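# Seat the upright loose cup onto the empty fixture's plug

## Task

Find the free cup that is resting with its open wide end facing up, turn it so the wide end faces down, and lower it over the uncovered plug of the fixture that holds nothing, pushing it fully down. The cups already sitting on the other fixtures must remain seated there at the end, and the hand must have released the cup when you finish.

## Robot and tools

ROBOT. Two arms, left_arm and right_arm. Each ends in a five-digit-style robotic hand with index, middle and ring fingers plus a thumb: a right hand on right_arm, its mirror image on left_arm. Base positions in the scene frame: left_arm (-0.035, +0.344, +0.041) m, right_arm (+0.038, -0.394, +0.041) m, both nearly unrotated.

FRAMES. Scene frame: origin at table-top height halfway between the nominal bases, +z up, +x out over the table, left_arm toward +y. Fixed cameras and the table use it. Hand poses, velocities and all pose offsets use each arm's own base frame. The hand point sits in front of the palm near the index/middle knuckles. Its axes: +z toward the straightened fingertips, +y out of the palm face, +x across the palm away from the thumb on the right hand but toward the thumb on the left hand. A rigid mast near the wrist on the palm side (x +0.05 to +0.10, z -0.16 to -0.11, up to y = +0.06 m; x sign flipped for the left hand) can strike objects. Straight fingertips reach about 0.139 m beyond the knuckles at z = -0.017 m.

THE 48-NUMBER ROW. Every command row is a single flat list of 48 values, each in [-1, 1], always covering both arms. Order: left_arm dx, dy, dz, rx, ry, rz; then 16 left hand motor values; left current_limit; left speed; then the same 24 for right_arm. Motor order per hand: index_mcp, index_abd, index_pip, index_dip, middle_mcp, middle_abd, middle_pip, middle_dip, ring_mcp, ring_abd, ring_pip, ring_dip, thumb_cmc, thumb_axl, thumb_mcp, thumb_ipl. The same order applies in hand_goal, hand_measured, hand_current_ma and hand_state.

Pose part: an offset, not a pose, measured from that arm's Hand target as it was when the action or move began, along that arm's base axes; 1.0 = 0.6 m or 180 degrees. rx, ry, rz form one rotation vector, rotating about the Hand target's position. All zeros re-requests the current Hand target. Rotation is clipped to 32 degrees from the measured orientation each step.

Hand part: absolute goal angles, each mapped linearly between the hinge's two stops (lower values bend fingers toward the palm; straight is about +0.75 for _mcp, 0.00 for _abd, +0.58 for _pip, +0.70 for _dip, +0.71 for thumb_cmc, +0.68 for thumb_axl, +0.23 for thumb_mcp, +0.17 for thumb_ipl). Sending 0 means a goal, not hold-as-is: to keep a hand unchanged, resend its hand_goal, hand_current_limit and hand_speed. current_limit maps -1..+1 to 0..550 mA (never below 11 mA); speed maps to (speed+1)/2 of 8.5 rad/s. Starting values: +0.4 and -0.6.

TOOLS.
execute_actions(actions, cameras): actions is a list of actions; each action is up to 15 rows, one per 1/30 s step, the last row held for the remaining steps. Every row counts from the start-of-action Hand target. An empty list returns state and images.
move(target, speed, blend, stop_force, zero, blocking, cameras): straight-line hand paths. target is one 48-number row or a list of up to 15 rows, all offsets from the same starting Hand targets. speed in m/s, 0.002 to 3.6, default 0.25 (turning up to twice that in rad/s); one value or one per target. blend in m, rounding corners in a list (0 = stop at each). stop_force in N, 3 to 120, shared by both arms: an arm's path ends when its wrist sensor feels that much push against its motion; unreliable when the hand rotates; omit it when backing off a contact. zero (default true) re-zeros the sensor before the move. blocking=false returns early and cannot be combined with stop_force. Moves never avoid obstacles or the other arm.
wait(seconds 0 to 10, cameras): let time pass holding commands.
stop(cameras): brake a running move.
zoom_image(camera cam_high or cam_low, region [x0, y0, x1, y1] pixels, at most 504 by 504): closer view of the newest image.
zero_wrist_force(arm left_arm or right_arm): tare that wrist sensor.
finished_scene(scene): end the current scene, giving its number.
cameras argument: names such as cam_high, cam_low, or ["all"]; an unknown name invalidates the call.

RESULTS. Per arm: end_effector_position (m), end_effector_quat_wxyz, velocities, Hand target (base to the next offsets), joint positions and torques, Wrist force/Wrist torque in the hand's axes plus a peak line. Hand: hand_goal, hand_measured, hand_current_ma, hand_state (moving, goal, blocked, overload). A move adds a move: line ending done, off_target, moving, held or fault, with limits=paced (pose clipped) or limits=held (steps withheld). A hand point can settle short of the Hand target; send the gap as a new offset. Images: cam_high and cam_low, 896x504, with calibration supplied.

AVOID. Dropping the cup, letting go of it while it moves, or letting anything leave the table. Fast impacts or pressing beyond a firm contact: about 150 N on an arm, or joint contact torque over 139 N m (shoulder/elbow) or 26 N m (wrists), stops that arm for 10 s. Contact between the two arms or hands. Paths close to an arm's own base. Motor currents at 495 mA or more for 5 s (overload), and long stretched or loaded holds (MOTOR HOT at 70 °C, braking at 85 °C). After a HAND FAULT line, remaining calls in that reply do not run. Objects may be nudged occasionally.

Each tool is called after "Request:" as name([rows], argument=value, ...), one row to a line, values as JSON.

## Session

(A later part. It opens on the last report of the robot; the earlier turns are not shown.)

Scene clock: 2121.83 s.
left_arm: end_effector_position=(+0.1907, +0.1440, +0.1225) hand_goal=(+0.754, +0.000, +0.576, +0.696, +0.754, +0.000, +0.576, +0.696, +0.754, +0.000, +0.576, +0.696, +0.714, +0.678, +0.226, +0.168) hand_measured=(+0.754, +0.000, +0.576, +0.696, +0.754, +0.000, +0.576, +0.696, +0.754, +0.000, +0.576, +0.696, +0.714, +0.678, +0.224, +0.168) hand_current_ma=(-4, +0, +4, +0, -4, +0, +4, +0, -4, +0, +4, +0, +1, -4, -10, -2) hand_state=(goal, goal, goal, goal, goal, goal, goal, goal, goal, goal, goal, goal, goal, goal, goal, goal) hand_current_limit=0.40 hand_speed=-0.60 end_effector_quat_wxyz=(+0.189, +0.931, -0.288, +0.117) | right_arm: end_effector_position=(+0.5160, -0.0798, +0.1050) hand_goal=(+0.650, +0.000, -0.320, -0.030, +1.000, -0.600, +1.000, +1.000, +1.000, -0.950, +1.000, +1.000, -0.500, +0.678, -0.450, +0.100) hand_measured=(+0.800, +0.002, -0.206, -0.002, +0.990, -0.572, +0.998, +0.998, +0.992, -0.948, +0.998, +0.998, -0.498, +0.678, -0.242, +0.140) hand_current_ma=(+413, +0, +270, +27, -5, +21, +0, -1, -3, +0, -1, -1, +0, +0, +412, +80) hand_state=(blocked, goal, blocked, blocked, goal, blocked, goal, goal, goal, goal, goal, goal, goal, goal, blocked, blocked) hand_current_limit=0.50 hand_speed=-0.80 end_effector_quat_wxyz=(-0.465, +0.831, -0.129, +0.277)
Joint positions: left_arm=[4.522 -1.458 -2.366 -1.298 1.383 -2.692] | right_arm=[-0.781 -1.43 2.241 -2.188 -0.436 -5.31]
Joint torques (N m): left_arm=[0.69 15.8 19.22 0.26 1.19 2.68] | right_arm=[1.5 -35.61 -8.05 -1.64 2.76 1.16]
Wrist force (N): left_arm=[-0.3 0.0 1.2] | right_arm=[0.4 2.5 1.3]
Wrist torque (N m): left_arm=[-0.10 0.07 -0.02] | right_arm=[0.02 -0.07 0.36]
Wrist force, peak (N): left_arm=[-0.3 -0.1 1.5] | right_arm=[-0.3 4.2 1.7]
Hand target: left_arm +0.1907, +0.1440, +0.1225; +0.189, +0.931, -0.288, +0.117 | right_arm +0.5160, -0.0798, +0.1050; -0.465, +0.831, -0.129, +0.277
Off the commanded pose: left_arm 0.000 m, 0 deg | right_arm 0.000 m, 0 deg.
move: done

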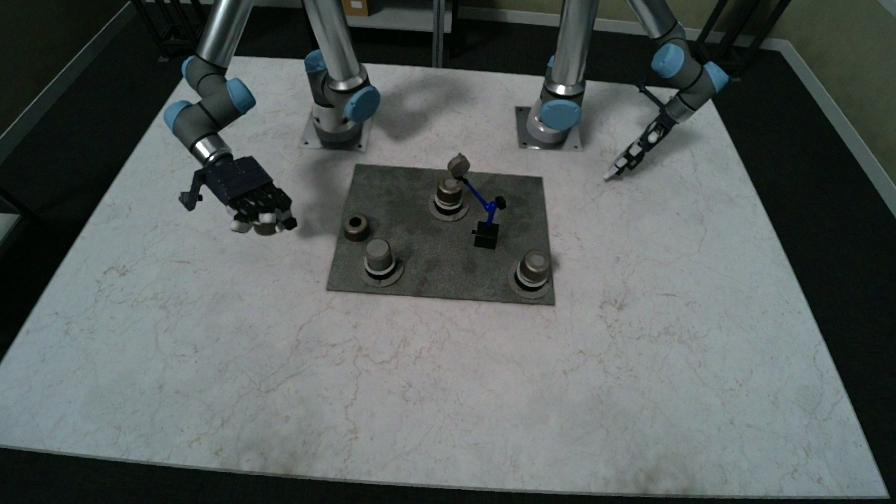

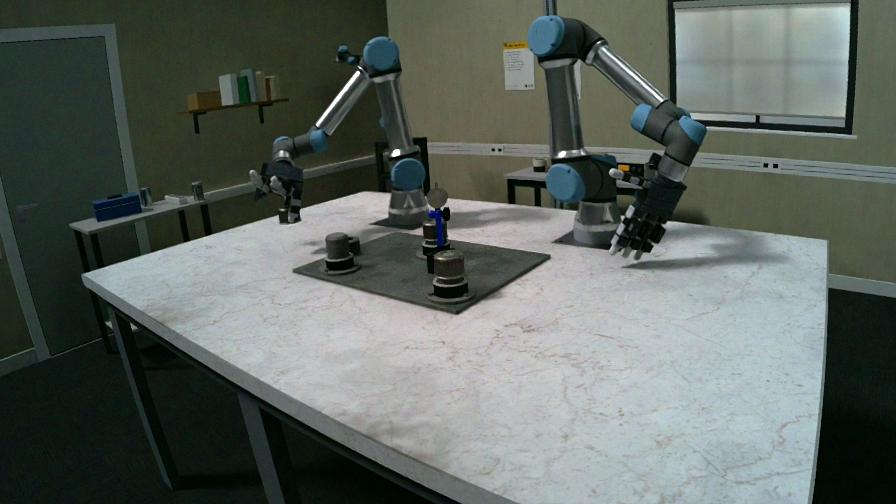

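Request:
move(target=[0,0,0,0,0,0,0.754,0,0.576,0.696,0.754,0,0.576,0.696,0.754,0,0.576,0.696,0.714,0.678,0.226,0.168,0.4,-0.6,0.0084,-0.0048,-0.0263,0.1111,0.1924,0,0.65,0,-0.32,-0.03,1,-0.6,1,1,1,-0.95,1,1,-0.5,0.678,-0.45,0.1,0.5,-0.8], speed=0.25, cameras=["cam_low","cam_high"])

Request:
zoom_image(camera="cam_low", region=[250, 165, 320, 235])

Request:
zoom_image(camera="cam_high", region=[230, 180, 310, 260])

Scene clock: 2127.90 s.
left_arm: end_effector_position=(+0.1907, +0.1440, +0.1225) hand_goal=(+0.754, +0.000, +0.576, +0.696, +0.754, +0.000, +0.576, +0.696, +0.754, +0.000, +0.576, +0.696, +0.714, +0.678, +0.226, +0.168) hand_measured=(+0.754, +0.000, +0.576, +0.696, +0.754, +0.000, +0.576, +0.696, +0.754, +0.000, +0.576, +0.696, +0.714, +0.678, +0.224, +0.168) hand_current_ma=(-4, +0, +4, +0, -4, +0, +4, +0, -4, +0, +4, +0, +1, -4, -10, -2) hand_state=(goal, goal, goal, goal, goal, goal, goal, goal, goal, goal, goal, goal, goal, goal, goal, goal) hand_current_limit=0.40 hand_speed=-0.60 end_effector_quat_wxyz=(+0.189, +0.931, -0.288, +0.117) | right_arm: end_effector_position=(+0.5210, -0.0826, +0.0892) hand_goal=(+0.650, +0.000, -0.320, -0.030, +1.000, -0.600, +1.000, +1.000, +1.000, -0.950, +1.000, +1.000, -0.500, +0.678, -0.450, +0.100) hand_measured=(+0.798, +0.002, -0.206, +0.002, +0.990, -0.572, +0.998, +0.998, +0.992, -0.948, +0.998, +0.998, -0.516, +0.672, -0.242, +0.140) hand_current_ma=(+413, +0, +270, +34, -5, +21, +0, -1, -3, +0, -1, -1, -10, -3, +412, +81) hand_state=(blocked, goal, blocked, blocked, goal, blocked, goal, goal, goal, goal, goal, goal, goal, goal, blocked, blocked) hand_current_limit=0.50 hand_speed=-0.80 end_effector_quat_wxyz=(-0.541, +0.783, -0.306, -0.008)
Joint positions: left_arm=[4.522 -1.458 -2.366 -1.298 1.383 -2.692] | right_arm=[-0.722 -1.155 1.818 -1.571 -0.554 -5.069]
Joint torques (N m): left_arm=[0.32 14.44 19.07 0.16 1.3 2.5] | right_arm=[-5.96 -40.21 -19.53 -0.16 3.78 1.18]
Wrist force (N): left_arm=[-0.2 0.1 0.9] | right_arm=[1.2 2.0 1.3]
Wrist torque (N m): left_arm=[-0.05 0.05 -0.01] | right_arm=[-0.01 0.09 0.31]
Wrist force, peak (N): left_arm=[-0.5 0.0 1.5] | right_arm=[1.5 3.3 1.5]
Hand target: left_arm +0.1907, +0.1440, +0.1225; +0.189, +0.931, -0.288, +0.117 | right_arm +0.5210, -0.0826, +0.0892; -0.541, +0.783, -0.306, -0.008
Off the commanded pose: left_arm 0.000 m, 0 deg | right_arm 0.000 m, 0 deg.
move: done

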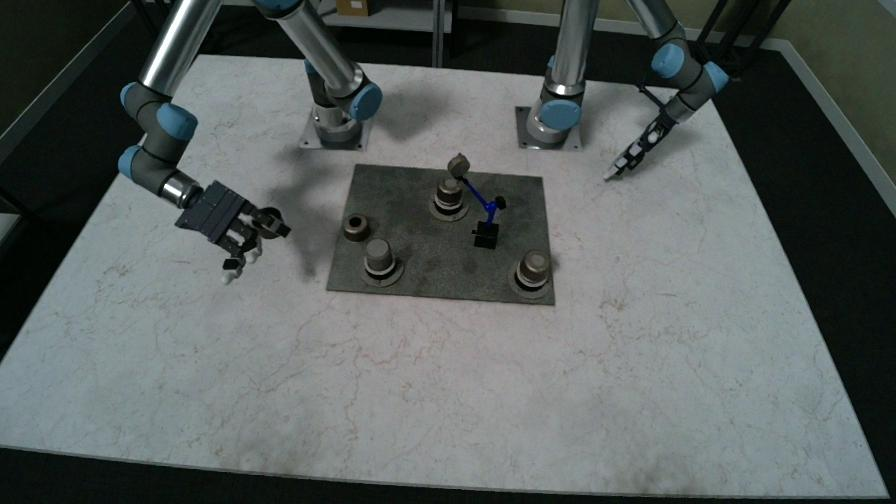

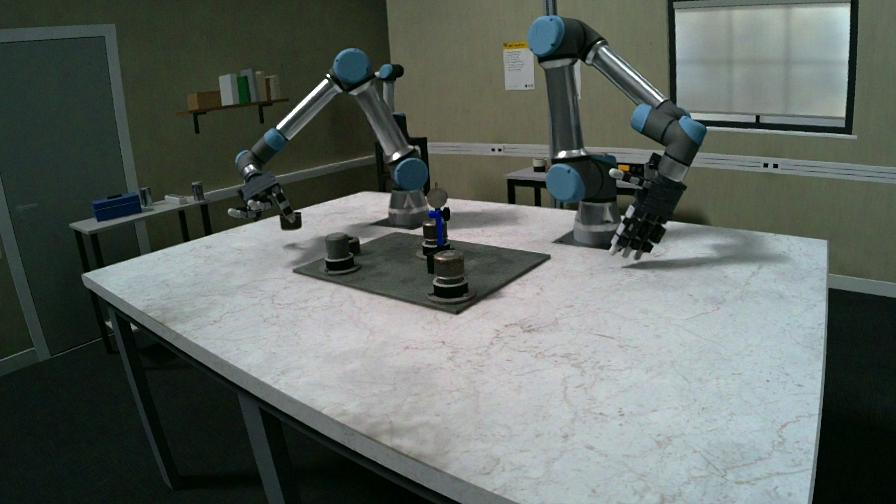

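Scaled by 7.200 from the camera's 896x504 image, which has a finer 1280x720 frame.

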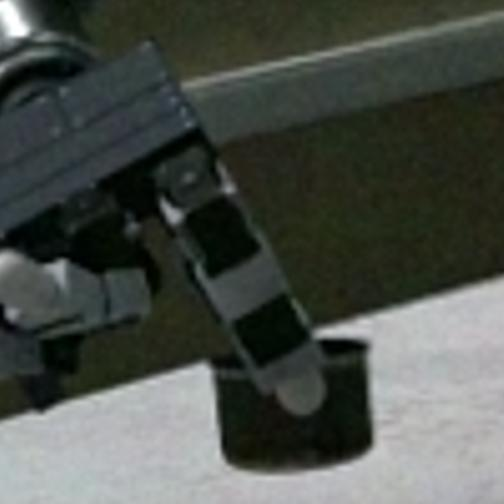

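Scaled by 6.300 from the camera's 896x504 image, which has a finer 1280x720 frame.

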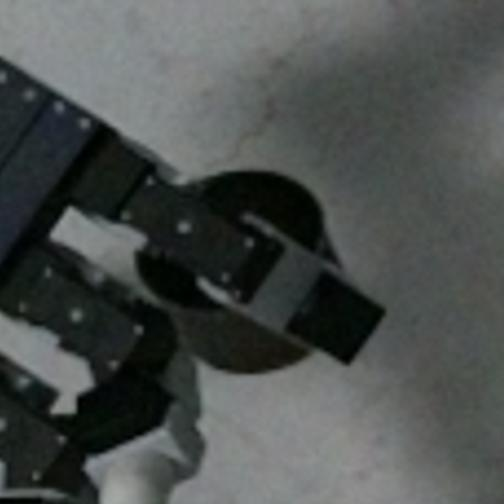

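Request:
move([
  [0,0,0,0,0,0,0.754,0,0.576,0.696,0.754,0,0.576,0.696,0.754,0,0.576,0.696,0.714,0.678,0.226,0.168,0.4,-0.6,-0.0022,0.0013,0.0133,-0.0556,-0.0962,0,0.65,0,-0.32,-0.03,1,-0.6,1,1,1,-0.95,1,1,-0.5,0.678,-0.45,0.1,0.5,-0.8],
  [0,0,0,0,0,0,0.754,0,0.576,0.696,0.754,0,0.576,0.696,0.754,0,0.576,0.696,0.714,0.678,0.226,0.168,0.4,-0.6,-0.0022,0.0013,-0.11,-0.0556,-0.0962,0,0.65,0,-0.32,-0.03,1,-0.6,1,1,1,-0.95,1,1,-0.5,0.678,-0.45,0.1,0.5,-0.8],
], speed=0.15, blend=0, cameras=[])

Request:
move(target=[0,0,0,0,0,0,0.754,0,0.576,0.696,0.754,0,0.576,0.696,0.754,0,0.576,0.696,0.714,0.678,0.226,0.168,0.4,-0.6,0,0,-0.05,0,0,0,0.65,0,-0.32,-0.03,1,-0.6,1,1,1,-0.95,1,1,-0.5,0.678,-0.45,0.1,0.5,-0.8], speed=0.02, stop_force=5, cameras=["cam_low","cam_high"])

Request:
zoom_image(camera="cam_low", region=[250, 195, 320, 265])

Request:
zoom_image(camera="cam_high", region=[230, 200, 310, 280])

Scene clock: 2141.33 s.
left_arm: end_effector_position=(+0.1907, +0.1440, +0.1225) hand_goal=(+0.754, +0.000, +0.576, +0.696, +0.754, +0.000, +0.576, +0.696, +0.754, +0.000, +0.576, +0.696, +0.714, +0.678, +0.226, +0.168) hand_measured=(+0.754, +0.000, +0.576, +0.696, +0.754, +0.000, +0.576, +0.696, +0.754, +0.000, +0.576, +0.696, +0.714, +0.678, +0.224, +0.168) hand_current_ma=(-4, +0, +4, +0, -4, +0, +4, +0, -4, +0, +4, +0, +1, -4, -10, -2) hand_state=(goal, goal, goal, goal, goal, goal, goal, goal, goal, goal, goal, goal, goal, goal, goal, goal) hand_current_limit=0.40 hand_speed=-0.60 end_effector_quat_wxyz=(+0.189, +0.931, -0.288, +0.117) | right_arm: end_effector_position=(+0.5196, -0.0818, +0.0233) hand_goal=(+0.650, +0.000, -0.320, -0.030, +1.000, -0.600, +1.000, +1.000, +1.000, -0.950, +1.000, +1.000, -0.500, +0.678, -0.450, +0.100) hand_measured=(+0.798, +0.002, -0.206, +0.002, +0.990, -0.572, +0.998, +0.998, +0.992, -0.948, +0.998, +0.998, -0.512, +0.674, -0.242, +0.140) hand_current_ma=(+412, +0, +270, +34, -5, +21, +0, -1, -3, +0, -1, -1, -6, -2, +412, +81) hand_state=(blocked, goal, blocked, blocked, goal, blocked, goal, goal, goal, goal, goal, goal, goal, goal, blocked, blocked) hand_current_limit=0.50 hand_speed=-0.80 end_effector_quat_wxyz=(-0.511, +0.820, -0.221, +0.136)
Joint positions: left_arm=[4.522 -1.458 -2.366 -1.298 1.383 -2.692] | right_arm=[-0.746 -1.166 2.084 -2.068 -0.504 -5.183]
Joint torques (N m): left_arm=[-0.13 15.86 19.53 0.19 1.07 2.6] | right_arm=[7.26 -29.43 -24.16 -3.18 3.48 -1.58]
Wrist force (N): left_arm=[-0.1 0.1 1.3] | right_arm=[0.7 2.5 1.1]
Wrist torque (N m): left_arm=[-0.09 0.06 -0.01] | right_arm=[0.03 -0.01 0.18]
Wrist force, peak (N): left_arm=[-0.6 -0.1 1.5] | right_arm=[0.2 4.2 2.1]
Hand target: left_arm +0.1907, +0.1440, +0.1225; +0.189, +0.931, -0.288, +0.117 | right_arm +0.5197, -0.0819, +0.0232; -0.511, +0.820, -0.221, +0.137
Off the commanded pose: left_arm 0.000 m, 0 deg | right_arm 0.000 m, 0 deg.
move: done
No camera images: "cameras" was empty.

Scene clock: 2142.97 s.
left_arm: end_effector_position=(+0.1907, +0.1440, +0.1225) hand_goal=(+0.754, +0.000, +0.576, +0.696, +0.754, +0.000, +0.576, +0.696, +0.754, +0.000, +0.576, +0.696, +0.714, +0.678, +0.226, +0.168) hand_measured=(+0.754, +0.000, +0.576, +0.696, +0.754, +0.000, +0.576, +0.696, +0.754, +0.000, +0.576, +0.696, +0.714, +0.678, +0.224, +0.168) hand_current_ma=(-4, +0, +4, +0, -4, +0, +4, +0, -4, +0, +4, +0, +1, -4, -10, -2) hand_state=(goal, goal, goal, goal, goal, goal, goal, goal, goal, goal, goal, goal, goal, goal, goal, goal) hand_current_limit=0.40 hand_speed=-0.60 end_effector_quat_wxyz=(+0.189, +0.931, -0.288, +0.117) | right_arm: end_effector_position=(+0.5197, -0.0819, +0.0109) hand_goal=(+0.650, +0.000, -0.320, -0.030, +1.000, -0.600, +1.000, +1.000, +1.000, -0.950, +1.000, +1.000, -0.500, +0.678, -0.450, +0.100) hand_measured=(+0.798, +0.002, -0.206, +0.002, +0.990, -0.572, +0.998, +0.998, +0.992, -0.948, +0.998, +0.998, -0.510, +0.674, -0.244, +0.142) hand_current_ma=(+412, +0, +270, +34, -5, +21, +0, -1, -3, +0, -1, -1, -5, -2, +412, +85) hand_state=(blocked, goal, blocked, blocked, goal, blocked, goal, goal, goal, goal, goal, goal, goal, goal, blocked, blocked) hand_current_limit=0.50 hand_speed=-0.80 end_effector_quat_wxyz=(-0.511, +0.820, -0.221, +0.137)
Joint positions: left_arm=[4.522 -1.458 -2.366 -1.298 1.383 -2.692] | right_arm=[-0.746 -1.139 2.09 -2.101 -0.504 -5.183]
Joint torques (N m): left_arm=[0.95 15.98 19.07 0.19 1.15 2.59] | right_arm=[5.41 -46.88 -23.46 -3.79 2.61 -0.36]
Wrist force (N): left_arm=[-0.4 -0.2 0.9] | right_arm=[0.4 2.2 1.3]
Wrist torque (N m): left_arm=[-0.10 0.08 -0.02] | right_arm=[0.00 0.01 0.17]
Wrist force, peak (N): left_arm=[-0.3 -0.2 1.5] | right_arm=[0.8 -3.5 -0.2]
Hand target: left_arm +0.1907, +0.1440, +0.1225; +0.189, +0.931, -0.288, +0.117 | right_arm +0.5197, -0.0819, +0.0109; -0.511, +0.820, -0.221, +0.137 (not the last commanded pose)
Off the commanded pose: left_arm 0.000 m, 0 deg | right_arm 0.018 m, 0 deg.
move: contact (right_arm)

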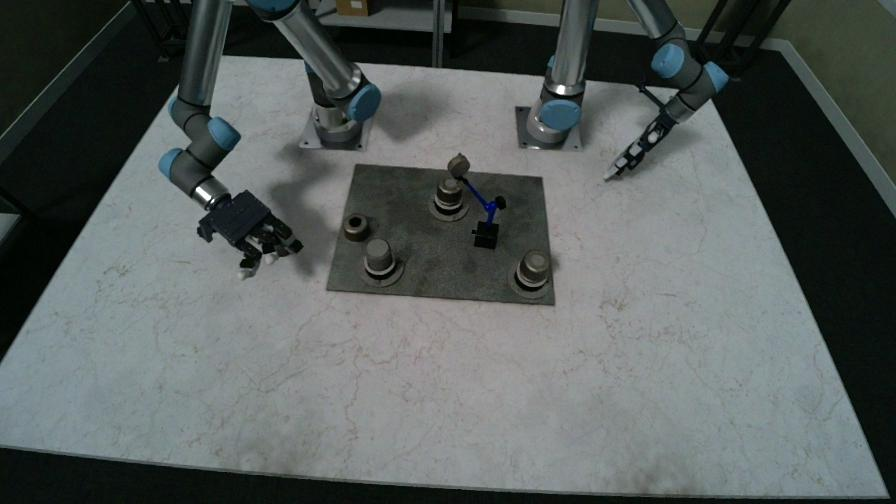

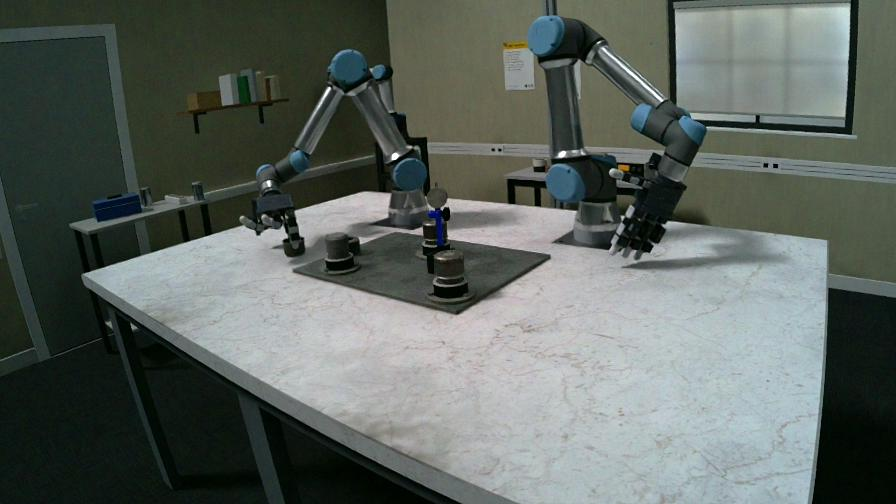

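Scaled by 7.200 from the camera's 896x504 image, which has a finer 1280x720 frame.

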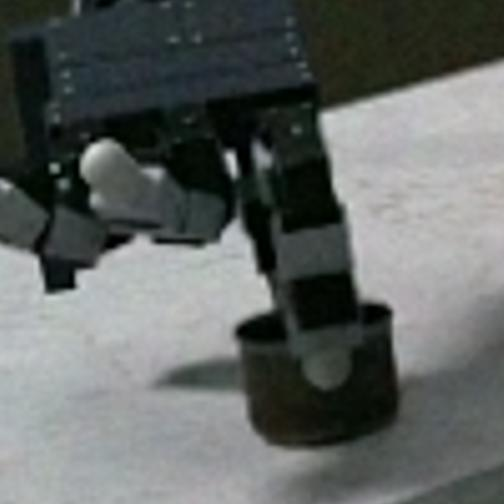

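Scaled by 6.300 from the camera's 896x504 image, which has a finer 1280x720 frame.

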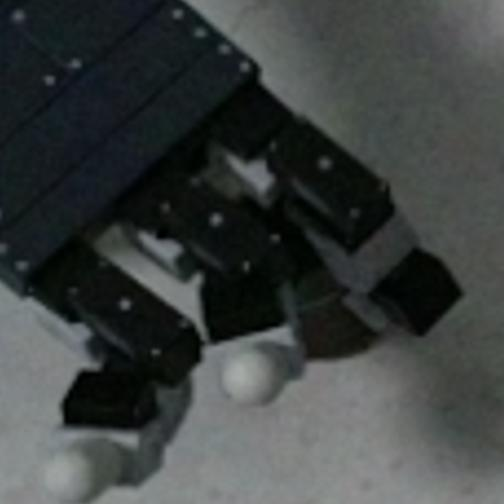

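Request:
move(target=[0,0,0,0,0,0,0.754,0,0.576,0.696,0.754,0,0.576,0.696,0.754,0,0.576,0.696,0.714,0.678,0.226,0.168,0.4,-0.6,0,0,-0.03,0,0,0,0.65,0,-0.32,-0.03,1,-0.6,1,1,1,-0.95,1,1,-0.5,0.678,-0.45,0.1,0.5,-0.8], speed=0.015, stop_force=8, cameras=["cam_low","cam_high"])

Request:
zoom_image(camera="cam_low", region=[250, 195, 320, 265])

Scene clock: 2158.20 s.
left_arm: end_effector_position=(+0.1907, +0.1440, +0.1225) hand_goal=(+0.754, +0.000, +0.576, +0.696, +0.754, +0.000, +0.576, +0.696, +0.754, +0.000, +0.576, +0.696, +0.714, +0.678, +0.226, +0.168) hand_measured=(+0.754, +0.000, +0.576, +0.696, +0.754, +0.000, +0.576, +0.696, +0.754, +0.000, +0.576, +0.696, +0.714, +0.678, +0.224, +0.168) hand_current_ma=(-4, +0, +4, +0, -4, +0, +4, +0, -4, +0, +4, +0, +1, -4, -10, -2) hand_state=(goal, goal, goal, goal, goal, goal, goal, goal, goal, goal, goal, goal, goal, goal, goal, goal) hand_current_limit=0.40 hand_speed=-0.60 end_effector_quat_wxyz=(+0.189, +0.931, -0.288, +0.117) | right_arm: end_effector_position=(+0.5198, -0.0820, +0.0098) hand_goal=(+0.650, +0.000, -0.320, -0.030, +1.000, -0.600, +1.000, +1.000, +1.000, -0.950, +1.000, +1.000, -0.500, +0.678, -0.450, +0.100) hand_measured=(+0.798, +0.002, -0.206, +0.002, +0.990, -0.572, +0.998, +0.998, +0.992, -0.948, +0.998, +0.998, -0.510, +0.674, -0.244, +0.142) hand_current_ma=(+412, +0, +270, +34, -5, +21, +0, -1, -3, +0, -1, -1, -5, -2, +413, +87) hand_state=(blocked, goal, blocked, blocked, goal, blocked, goal, goal, goal, goal, goal, goal, goal, goal, blocked, blocked) hand_current_limit=0.50 hand_speed=-0.80 end_effector_quat_wxyz=(-0.511, +0.820, -0.221, +0.137)
Joint positions: left_arm=[4.522 -1.458 -2.366 -1.298 1.383 -2.692] | right_arm=[-0.746 -1.136 2.091 -2.105 -0.504 -5.183]
Joint torques (N m): left_arm=[0.08 16.72 20.4 0.31 1.2 2.69] | right_arm=[-0.55 -35.34 -24.1 -3.52 1.25 -1.09]
Wrist force (N): left_arm=[-0.1 -0.1 0.9] | right_arm=[0.6 2.3 1.2]
Wrist torque (N m): left_arm=[-0.09 0.04 0.00] | right_arm=[0.02 0.01 0.19]
Wrist force, peak (N): left_arm=[-0.2 0.1 1.5] | right_arm=[0.5 -7.0 -2.4]
Hand target: left_arm +0.1907, +0.1440, +0.1225; +0.189, +0.931, -0.288, +0.117 | right_arm +0.5198, -0.0820, +0.0098; -0.511, +0.820, -0.221, +0.137 (not the last commanded pose)
Off the commanded pose: left_arm 0.000 m, 0 deg | right_arm 0.017 m, 0 deg.
move: contact (right_arm)

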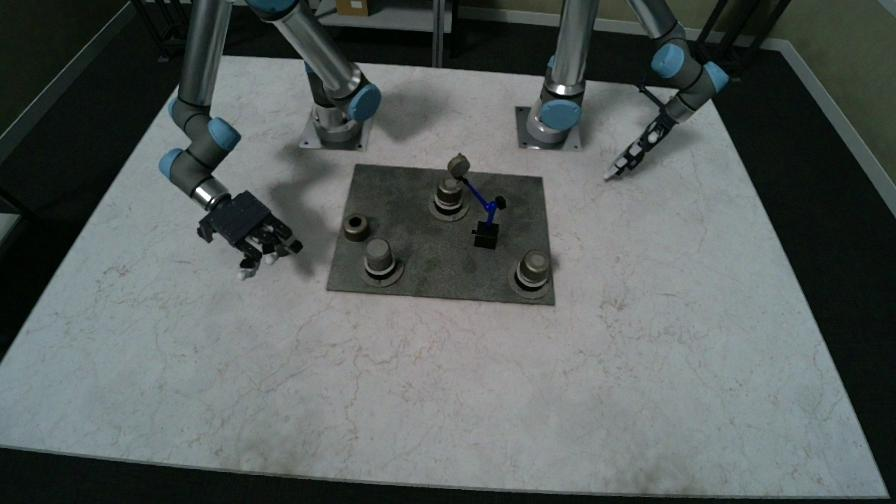

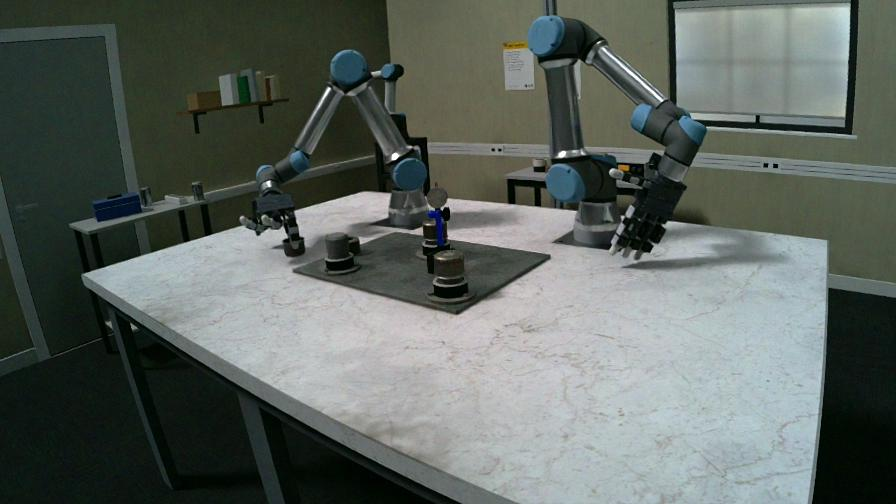

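Scaled by 7.200 from the camera's 896x504 image, which has a finer 1280x720 frame.

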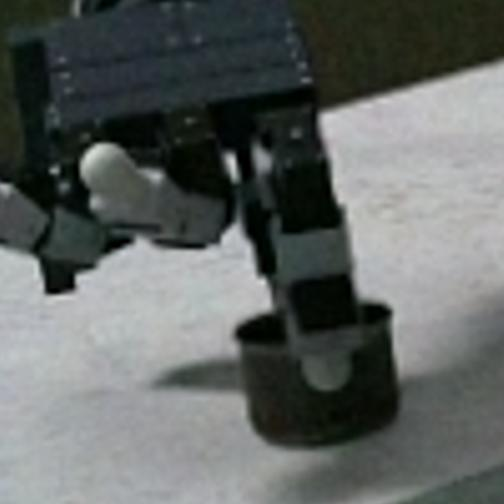

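Request:
move([
  [0,0,0,0,0,0,0.754,0,0.576,0.696,0.754,0,0.576,0.696,0.754,0,0.576,0.696,0.714,0.678,0.226,0.168,0.4,-0.6,0,0,0,0,0,0,0.88,0,-0.13,0.02,1,-0.6,1,1,1,-0.95,1,1,-0.5,0.678,-0.17,0.142,0.2,-0.8],
  [0,0,0,0,0,0,0.754,0,0.576,0.696,0.754,0,0.576,0.696,0.754,0,0.576,0.696,0.714,0.678,0.226,0.168,0.4,-0.6,0,0,0.2,0,0,0,0.88,0,-0.13,0.02,1,-0.6,1,1,1,-0.95,1,1,-0.5,0.678,-0.17,0.142,0.2,-0.8],
  [0,0,0,0,0,0,0.754,0,0.576,0.696,0.754,0,0.576,0.696,0.754,0,0.576,0.696,0.714,0.678,0.226,0.168,0.4,-0.6,-0.0272,0.0157,0.1503,-0.1667,-0.2887,0,0.88,0,-0.13,0.02,1,-0.6,1,1,1,-0.95,1,1,-0.5,0.678,-0.17,0.142,0.2,-0.8],
  [0,0,0,0,0,0,0.754,0,0.576,0.696,0.754,0,0.576,0.696,0.754,0,0.576,0.696,0.714,0.678,0.226,0.168,0.4,-0.6,-0.0272,0.0157,0.0087,-0.1667,-0.2887,0,0.88,0,-0.13,0.02,1,-0.6,1,1,1,-0.95,1,1,-0.5,0.678,-0.17,0.142,0.2,-0.8],
], speed=[0.2,0.2,0.25,0.12], blend=[0,0,0,0], cameras=["cam_low","cam_high"])

Request:
zoom_image(camera="cam_low", region=[250, 195, 320, 265])

Request:
zoom_image(camera="cam_high", region=[230, 200, 310, 280])

Scene clock: 2189.60 s.
left_arm: end_effector_position=(+0.1907, +0.1440, +0.1225) hand_goal=(+0.754, +0.000, +0.576, +0.696, +0.754, +0.000, +0.576, +0.696, +0.754, +0.000, +0.576, +0.696, +0.714, +0.678, +0.226, +0.168) hand_measured=(+0.754, +0.000, +0.576, +0.696, +0.754, +0.000, +0.576, +0.696, +0.754, +0.000, +0.576, +0.696, +0.714, +0.678, +0.224, +0.168) hand_current_ma=(-4, +0, +4, +0, -4, +0, +4, +0, -4, +0, +4, +0, +1, -4, -10, -2) hand_state=(goal, goal, goal, goal, goal, goal, goal, goal, goal, goal, goal, goal, goal, goal, goal, goal) hand_current_limit=0.40 hand_speed=-0.60 end_effector_quat_wxyz=(+0.189, +0.931, -0.288, +0.117) | right_arm: end_effector_position=(+0.5035, -0.0726, +0.0150) hand_goal=(+0.880, +0.000, -0.130, +0.020, +1.000, -0.600, +1.000, +1.000, +1.000, -0.950, +1.000, +1.000, -0.500, +0.678, -0.170, +0.142) hand_measured=(+0.870, +0.002, -0.134, +0.022, +0.990, -0.572, +0.998, +0.998, +0.992, -0.948, +0.998, +0.998, -0.496, +0.678, -0.172, +0.144) hand_current_ma=(-6, +0, -1, +0, -5, +21, +0, -1, -3, +0, -1, -1, +1, +0, +0, +1) hand_state=(goal, goal, goal, goal, goal, blocked, goal, goal, goal, goal, goal, goal, goal, goal, goal, goal) hand_current_limit=0.20 hand_speed=-0.80 end_effector_quat_wxyz=(-0.333, +0.778, +0.064, +0.529) end_effector_velocity=(+0.000, +0.000, -0.001) end_effector_angular_velocity=(-0.002, +0.000, +0.001)
Joint positions: left_arm=[4.522 -1.458 -2.366 -1.298 1.383 -2.692] | right_arm=[-0.877 -0.874 2.618 -3.531 -0.227 -5.583]
Joint velocities: left_arm=[within noise] | right_arm=[0 0 0 0.003 -0.001 -0.005]
Joint torques (N m): left_arm=[0.52 15.88 19.79 0.38 1.16 2.61] | right_arm=[5.07 -20.25 -9.79 -0.74 0.32 -1.63]
Wrist force (N): left_arm=[-0.7 0.0 1.0] | right_arm=[1.7 1.3 0.1]
Wrist torque (N m): left_arm=[-0.08 0.12 -0.06] | right_arm=[0.14 -0.15 0.29]
Wrist force, peak (N): left_arm=[-0.4 -0.2 1.5] | right_arm=[2.8 0.9 -0.1]
Hand target: left_arm +0.1907, +0.1440, +0.1225; +0.189, +0.931, -0.288, +0.117 | right_arm +0.5035, -0.0726, +0.0150; -0.333, +0.778, +0.064, +0.529
Off the commanded pose: left_arm 0.000 m, 0 deg | right_arm 0.000 m, 0 deg.
move: done

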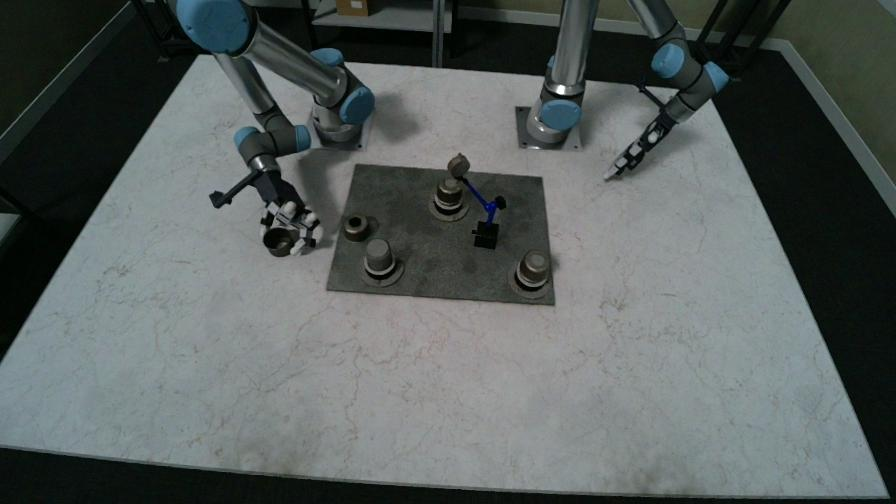

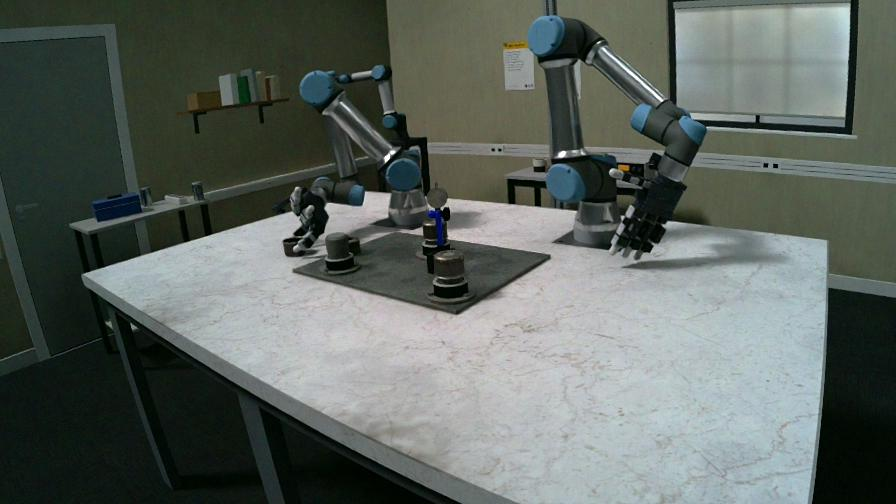

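Scaled by 7.200 from the camera's 896x504 image, which has a finer 1280x720 frame.

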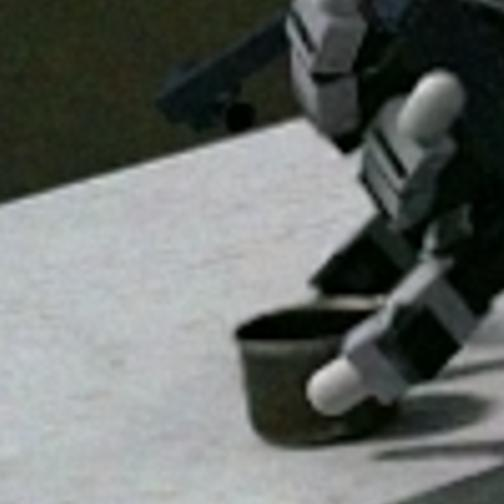

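Scaled by 6.300 from the camera's 896x504 image, which has a finer 1280x720 frame.

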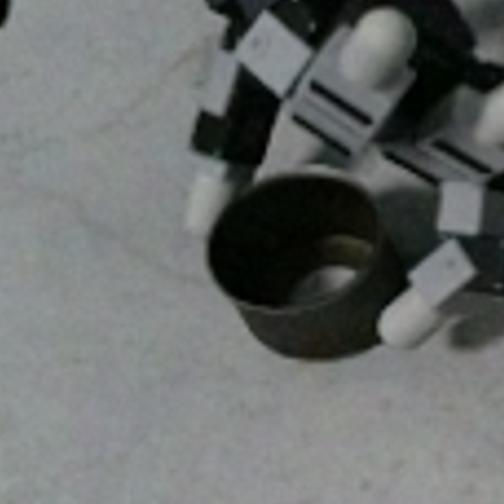

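Request:
move(target=[0,0,0,0,0,0,0.754,0,0.576,0.696,0.754,0,0.576,0.696,0.754,0,0.576,0.696,0.714,0.678,0.226,0.168,0.4,-0.6,0,0,-0.045,0,0,0,0.88,0,-0.13,0.02,1,-0.6,1,1,1,-0.95,1,1,-0.5,0.678,-0.17,0.142,0.2,-0.8], speed=0.015, stop_force=5, cameras=["cam_low","cam_high"])

Request:
zoom_image(camera="cam_low", region=[250, 195, 320, 265])

Request:
zoom_image(camera="cam_high", region=[230, 200, 310, 280])

Scene clock: 2195.43 s.
left_arm: end_effector_position=(+0.1907, +0.1440, +0.1225) hand_goal=(+0.754, +0.000, +0.576, +0.696, +0.754, +0.000, +0.576, +0.696, +0.754, +0.000, +0.576, +0.696, +0.714, +0.678, +0.226, +0.168) hand_measured=(+0.754, +0.000, +0.576, +0.696, +0.754, +0.000, +0.576, +0.696, +0.754, +0.000, +0.576, +0.696, +0.714, +0.678, +0.224, +0.168) hand_current_ma=(-4, +0, +4, +0, -4, +0, +4, +0, -4, +0, +4, +0, +1, -4, -10, -2) hand_state=(goal, goal, goal, goal, goal, goal, goal, goal, goal, goal, goal, goal, goal, goal, goal, goal) hand_current_limit=0.40 hand_speed=-0.60 end_effector_quat_wxyz=(+0.189, +0.931, -0.288, +0.117) | right_arm: end_effector_position=(+0.5035, -0.0726, -0.0063) hand_goal=(+0.880, +0.000, -0.130, +0.020, +1.000, -0.600, +1.000, +1.000, +1.000, -0.950, +1.000, +1.000, -0.500, +0.678, -0.170, +0.142) hand_measured=(+0.872, +0.000, -0.134, +0.018, +0.990, -0.572, +0.998, +0.998, +0.992, -0.948, +0.998, +0.998, -0.528, +0.666, -0.174, +0.140) hand_current_ma=(-4, +0, -1, +0, -5, +21, +0, -1, -3, +0, -1, -1, -27, -8, -1, +0) hand_state=(goal, goal, goal, goal, goal, blocked, goal, goal, goal, goal, goal, goal, blocked, goal, goal, goal) hand_current_limit=0.20 hand_speed=-0.80 end_effector_quat_wxyz=(-0.333, +0.778, +0.064, +0.529)
Joint positions: left_arm=[4.522 -1.458 -2.366 -1.298 1.383 -2.692] | right_arm=[-0.877 -0.778 2.6 -3.608 -0.227 -5.584]
Joint torques (N m): left_arm=[0.88 16.73 20.46 0.08 1.23 2.63] | right_arm=[-2.67 -38.48 11.72 -0.29 -0.21 -1.6]
Wrist force (N): left_arm=[-0.3 -0.2 0.9] | right_arm=[2.8 1.1 0.2]
Wrist torque (N m): left_arm=[-0.10 0.07 -0.01] | right_arm=[0.12 -0.19 0.33]
Wrist force, peak (N): left_arm=[-0.4 0.1 1.5] | right_arm=[5.8 -3.3 -2.9]
Hand target: left_arm +0.1907, +0.1440, +0.1225; +0.189, +0.931, -0.288, +0.117 | right_arm +0.5035, -0.0726, -0.0063; -0.333, +0.778, +0.064, +0.529 (not the last commanded pose)
Off the commanded pose: left_arm 0.000 m, 0 deg | right_arm 0.006 m, 0 deg.
move: contact (right_arm)

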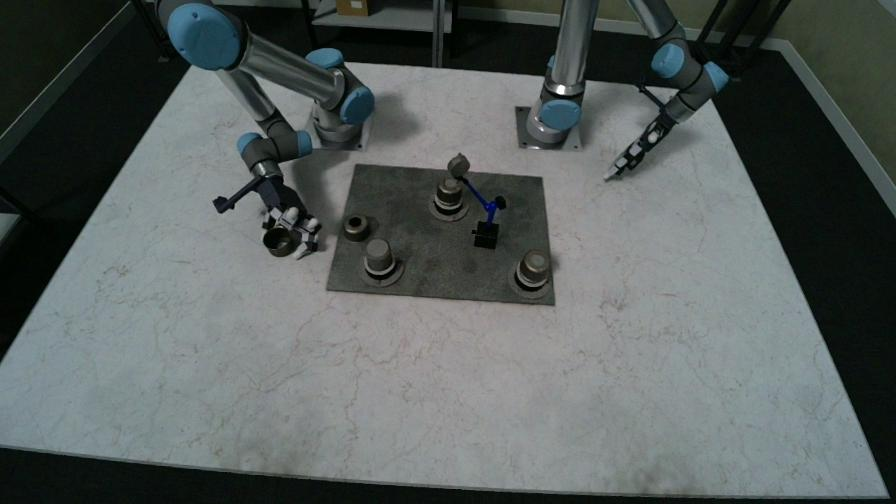

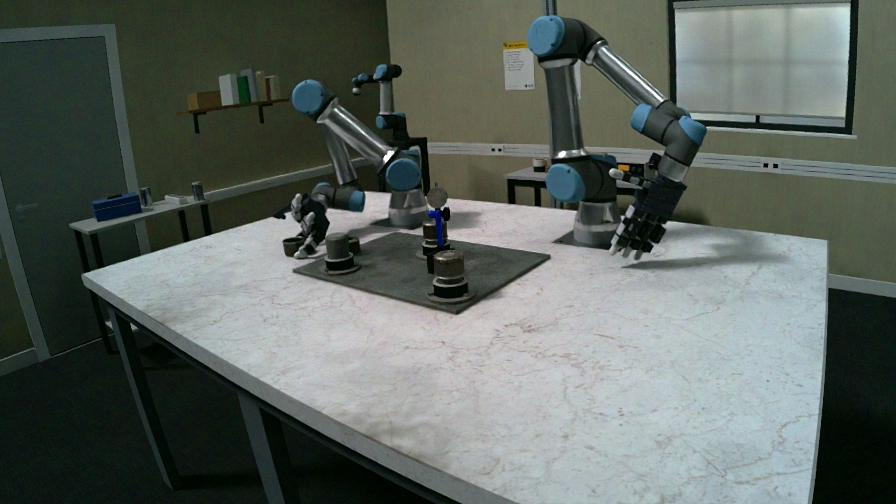

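Scaled by 7.200 from the camera's 896x504 image, which has a finer 1280x720 frame.

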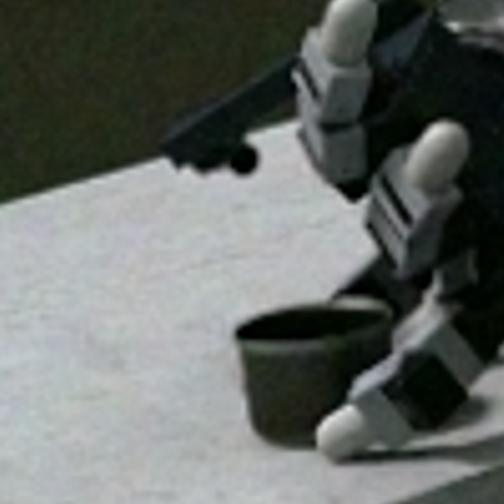

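Scaled by 6.300 from the camera's 896x504 image, which has a finer 1280x720 frame.

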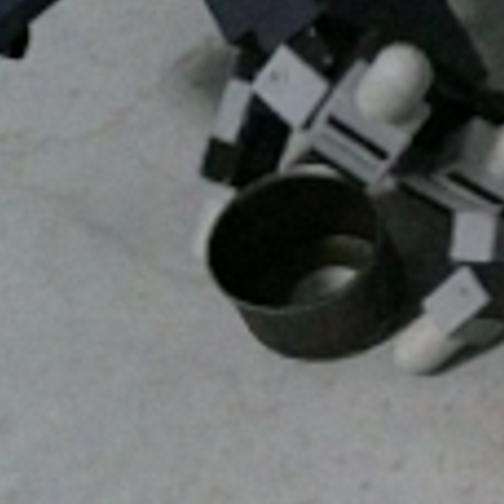

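Request:
move([
  [0,0,0,0,0,0,0.754,0,0.576,0.696,0.754,0,0.576,0.696,0.754,0,0.576,0.696,0.714,0.678,0.226,0.168,0.4,-0.6,0,0,0.0122,0,0,0,0.88,0,-0.13,0.02,1,-0.6,1,1,1,-0.95,1,1,-0.5,0.678,-0.17,0.142,0.2,-0.8],
  [0,0,0,0,0,0,0.754,0,0.576,0.696,0.754,0,0.576,0.696,0.754,0,0.576,0.696,0.714,0.678,0.226,0.168,0.4,-0.6,0,0,0.0122,0,0,0,0.753,0,-0.299,-0.029,1,-0.6,1,1,1,-0.95,1,1,-0.5,0.678,-0.393,0.114,0.2,-0.8],
  [0,0,0,0,0,0,0.754,0,0.576,0.696,0.754,0,0.576,0.696,0.754,0,0.576,0.696,0.714,0.678,0.226,0.168,0.4,-0.6,0,0,0.0122,0,0,0,0.65,0,-0.32,-0.03,1,-0.6,1,1,1,-0.95,1,1,-0.5,0.678,-0.45,0.1,0.5,-0.8],
  [0,0,0,0,0,0,0.754,0,0.576,0.696,0.754,0,0.576,0.696,0.754,0,0.576,0.696,0.714,0.678,0.226,0.168,0.4,-0.6,0,0,0.2,0,0,0,0.65,0,-0.32,-0.03,1,-0.6,1,1,1,-0.95,1,1,-0.5,0.678,-0.45,0.1,0.5,-0.8],
], speed=0.15, blend=0, cameras=["cam_low","cam_high"])

Request:
zoom_image(camera="cam_low", region=[240, 155, 320, 235])

Request:
zoom_image(camera="cam_high", region=[220, 160, 310, 250])

Scene clock: 2211.87 s.
left_arm: end_effector_position=(+0.1907, +0.1440, +0.1225) hand_goal=(+0.754, +0.000, +0.576, +0.696, +0.754, +0.000, +0.576, +0.696, +0.754, +0.000, +0.576, +0.696, +0.714, +0.678, +0.226, +0.168) hand_measured=(+0.754, +0.000, +0.576, +0.696, +0.754, +0.000, +0.576, +0.696, +0.754, +0.000, +0.576, +0.696, +0.714, +0.678, +0.224, +0.168) hand_current_ma=(-4, +0, +4, +0, -4, +0, +4, +0, -4, +0, +4, +0, +1, -4, -10, -2) hand_state=(goal, goal, goal, goal, goal, goal, goal, goal, goal, goal, goal, goal, goal, goal, goal, goal) hand_current_limit=0.40 hand_speed=-0.60 end_effector_quat_wxyz=(+0.189, +0.931, -0.288, +0.117) | right_arm: end_effector_position=(+0.5035, -0.0726, +0.1137) hand_goal=(+0.650, +0.000, -0.320, -0.030, +1.000, -0.600, +1.000, +1.000, +1.000, -0.950, +1.000, +1.000, -0.500, +0.678, -0.450, +0.100) hand_measured=(+0.800, +0.002, -0.210, -0.006, +0.990, -0.572, +0.998, +0.998, +0.992, -0.948, +0.998, +0.998, -0.482, +0.688, -0.242, +0.140) hand_current_ma=(+413, +0, +256, +22, -5, +21, +0, -1, -3, +0, -1, -1, +13, +7, +413, +78) hand_state=(blocked, goal, blocked, blocked, goal, blocked, goal, goal, goal, goal, goal, goal, goal, goal, blocked, blocked) hand_current_limit=0.50 hand_speed=-0.80 end_effector_quat_wxyz=(-0.333, +0.778, +0.064, +0.529)
Joint positions: left_arm=[4.522 -1.458 -2.366 -1.298 1.383 -2.692] | right_arm=[-0.877 -1.348 2.631 -3.068 -0.227 -5.584]
Joint torques (N m): left_arm=[0.91 14.72 20.54 0.27 1.01 2.8] | right_arm=[-5.76 -21.12 -16.72 -4.9 4.06 1.04]
Wrist force (N): left_arm=[-0.7 0.0 1.1] | right_arm=[-0.2 2.5 0.7]
Wrist torque (N m): left_arm=[-0.08 0.12 -0.05] | right_arm=[0.16 -0.15 0.38]
Wrist force, peak (N): left_arm=[-0.2 -0.5 1.5] | right_arm=[-1.8 3.4 0.8]
Hand target: left_arm +0.1907, +0.1440, +0.1225; +0.189, +0.931, -0.288, +0.117 | right_arm +0.5035, -0.0726, +0.1137; -0.333, +0.778, +0.064, +0.529
Off the commanded pose: left_arm 0.000 m, 0 deg | right_arm 0.000 m, 0 deg.
move: done

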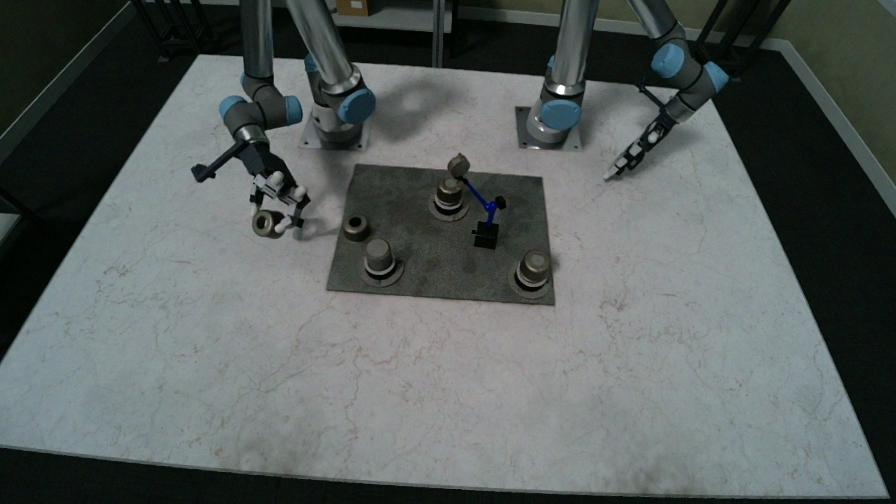

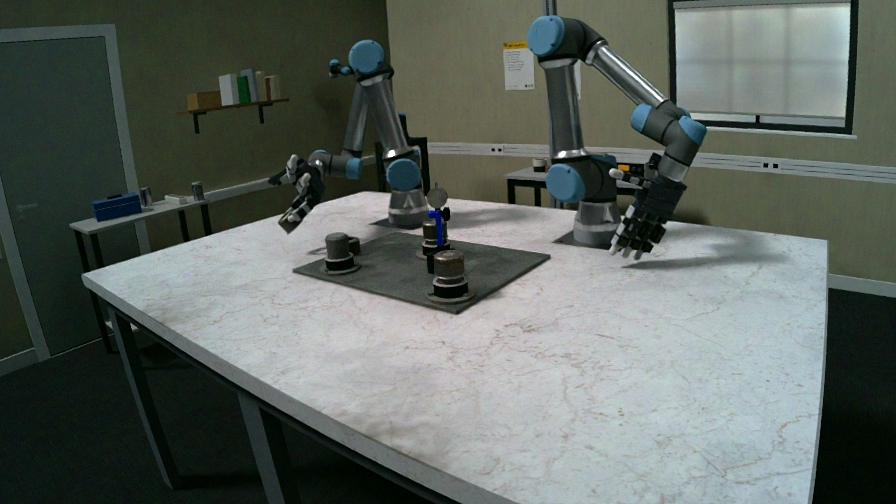

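Scaled by 6.300 from the camera's 896x504 image, which has a finer 1280x720 frame.

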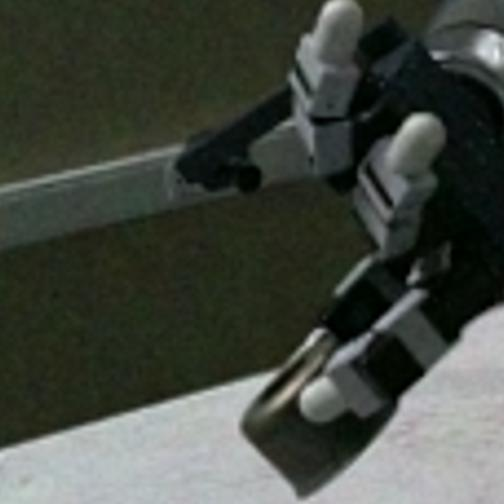

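Scaled by 5.600 from the camera's 896x504 image, which has a finer 1280x720 frame.

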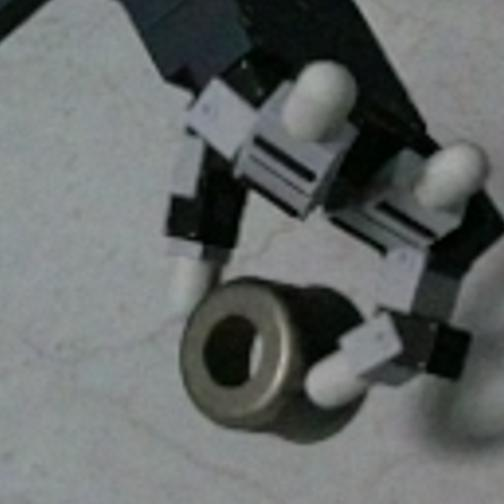

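Request:
move(target=[0,0,0,0,0,0,0.754,0,0.576,0.696,0.754,0,0.576,0.696,0.754,0,0.576,0.696,0.714,0.678,0.226,0.168,0.4,-0.6,0,0,-0.16,0,0,0,0.65,0,-0.32,-0.03,1,-0.6,1,1,1,-0.95,1,1,-0.5,0.678,-0.45,0.1,0.5,-0.8], speed=0.03, stop_force=5, cameras=["cam_low","cam_high"])

Request:
zoom_image(camera="cam_low", region=[260, 205, 320, 265])

Request:
zoom_image(camera="cam_high", region=[240, 180, 330, 270])

Scene clock: 2249.47 s.
left_arm: end_effector_position=(+0.1907, +0.1440, +0.1225) hand_goal=(+0.754, +0.000, +0.576, +0.696, +0.754, +0.000, +0.576, +0.696, +0.754, +0.000, +0.576, +0.696, +0.714, +0.678, +0.226, +0.168) hand_measured=(+0.754, +0.000, +0.576, +0.696, +0.754, +0.000, +0.576, +0.696, +0.754, +0.000, +0.576, +0.696, +0.714, +0.678, +0.224, +0.168) hand_current_ma=(-4, +0, +4, +0, -4, +0, +4, +0, -4, +0, +4, +0, +1, -4, -10, -2) hand_state=(goal, goal, goal, goal, goal, goal, goal, goal, goal, goal, goal, goal, goal, goal, goal, goal) hand_current_limit=0.40 hand_speed=-0.60 end_effector_quat_wxyz=(+0.189, +0.931, -0.288, +0.117) | right_arm: end_effector_position=(+0.5035, -0.0726, +0.0218) hand_goal=(+0.650, +0.000, -0.320, -0.030, +1.000, -0.600, +1.000, +1.000, +1.000, -0.950, +1.000, +1.000, -0.500, +0.678, -0.450, +0.100) hand_measured=(+0.800, +0.006, -0.210, -0.004, +0.990, -0.572, +0.998, +0.998, +0.992, -0.948, +0.998, +0.998, -0.506, +0.670, -0.244, +0.140) hand_current_ma=(+413, +1, +256, +24, -5, +21, +0, -1, -3, +0, -1, -1, -2, -4, +412, +78) hand_state=(blocked, goal, blocked, blocked, goal, blocked, goal, goal, goal, goal, goal, goal, goal, goal, blocked, blocked) hand_current_limit=0.50 hand_speed=-0.80 end_effector_quat_wxyz=(-0.333, +0.778, +0.064, +0.528)
Joint positions: left_arm=[4.522 -1.458 -2.366 -1.298 1.383 -2.692] | right_arm=[-0.878 -0.908 2.623 -3.497 -0.227 -5.587]
Joint torques (N m): left_arm=[0.28 16.53 21.54 0.17 1.4 2.7] | right_arm=[-6.15 -19.39 9.13 -0.55 0.09 -1.71]
Wrist force (N): left_arm=[-0.3 -0.1 1.3] | right_arm=[1.2 2.1 0.4]
Wrist torque (N m): left_arm=[-0.12 0.08 -0.02] | right_arm=[0.12 -0.22 0.30]
Wrist force, peak (N): left_arm=[-0.5 -0.4 1.5] | right_arm=[4.0 -1.2 -1.0]
Hand target: left_arm +0.1907, +0.1440, +0.1225; +0.189, +0.931, -0.288, +0.117 | right_arm +0.5035, -0.0726, +0.0218; -0.333, +0.778, +0.064, +0.528 (not the last commanded pose)
Off the commanded pose: left_arm 0.000 m, 0 deg | right_arm 0.004 m, 0 deg.
move: contact (right_arm)

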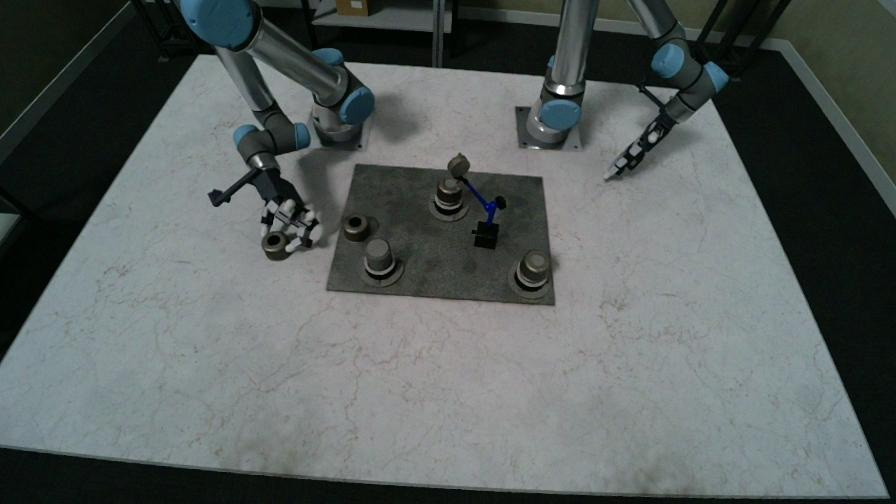

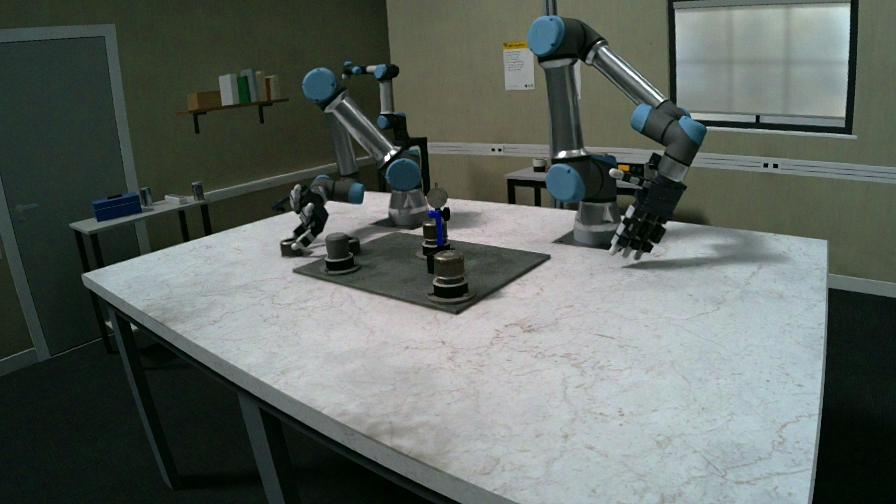

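Scaled by 8.400 from the camera's 896x504 image, which has a finer 1280x720 frame.

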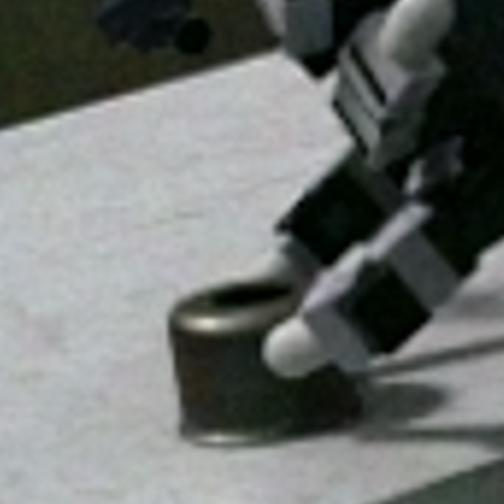

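Scaled by 5.600 from the camera's 896x504 image, which has a finer 1280x720 frame.

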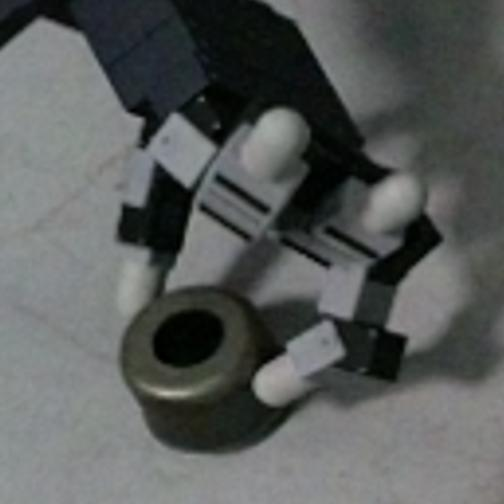

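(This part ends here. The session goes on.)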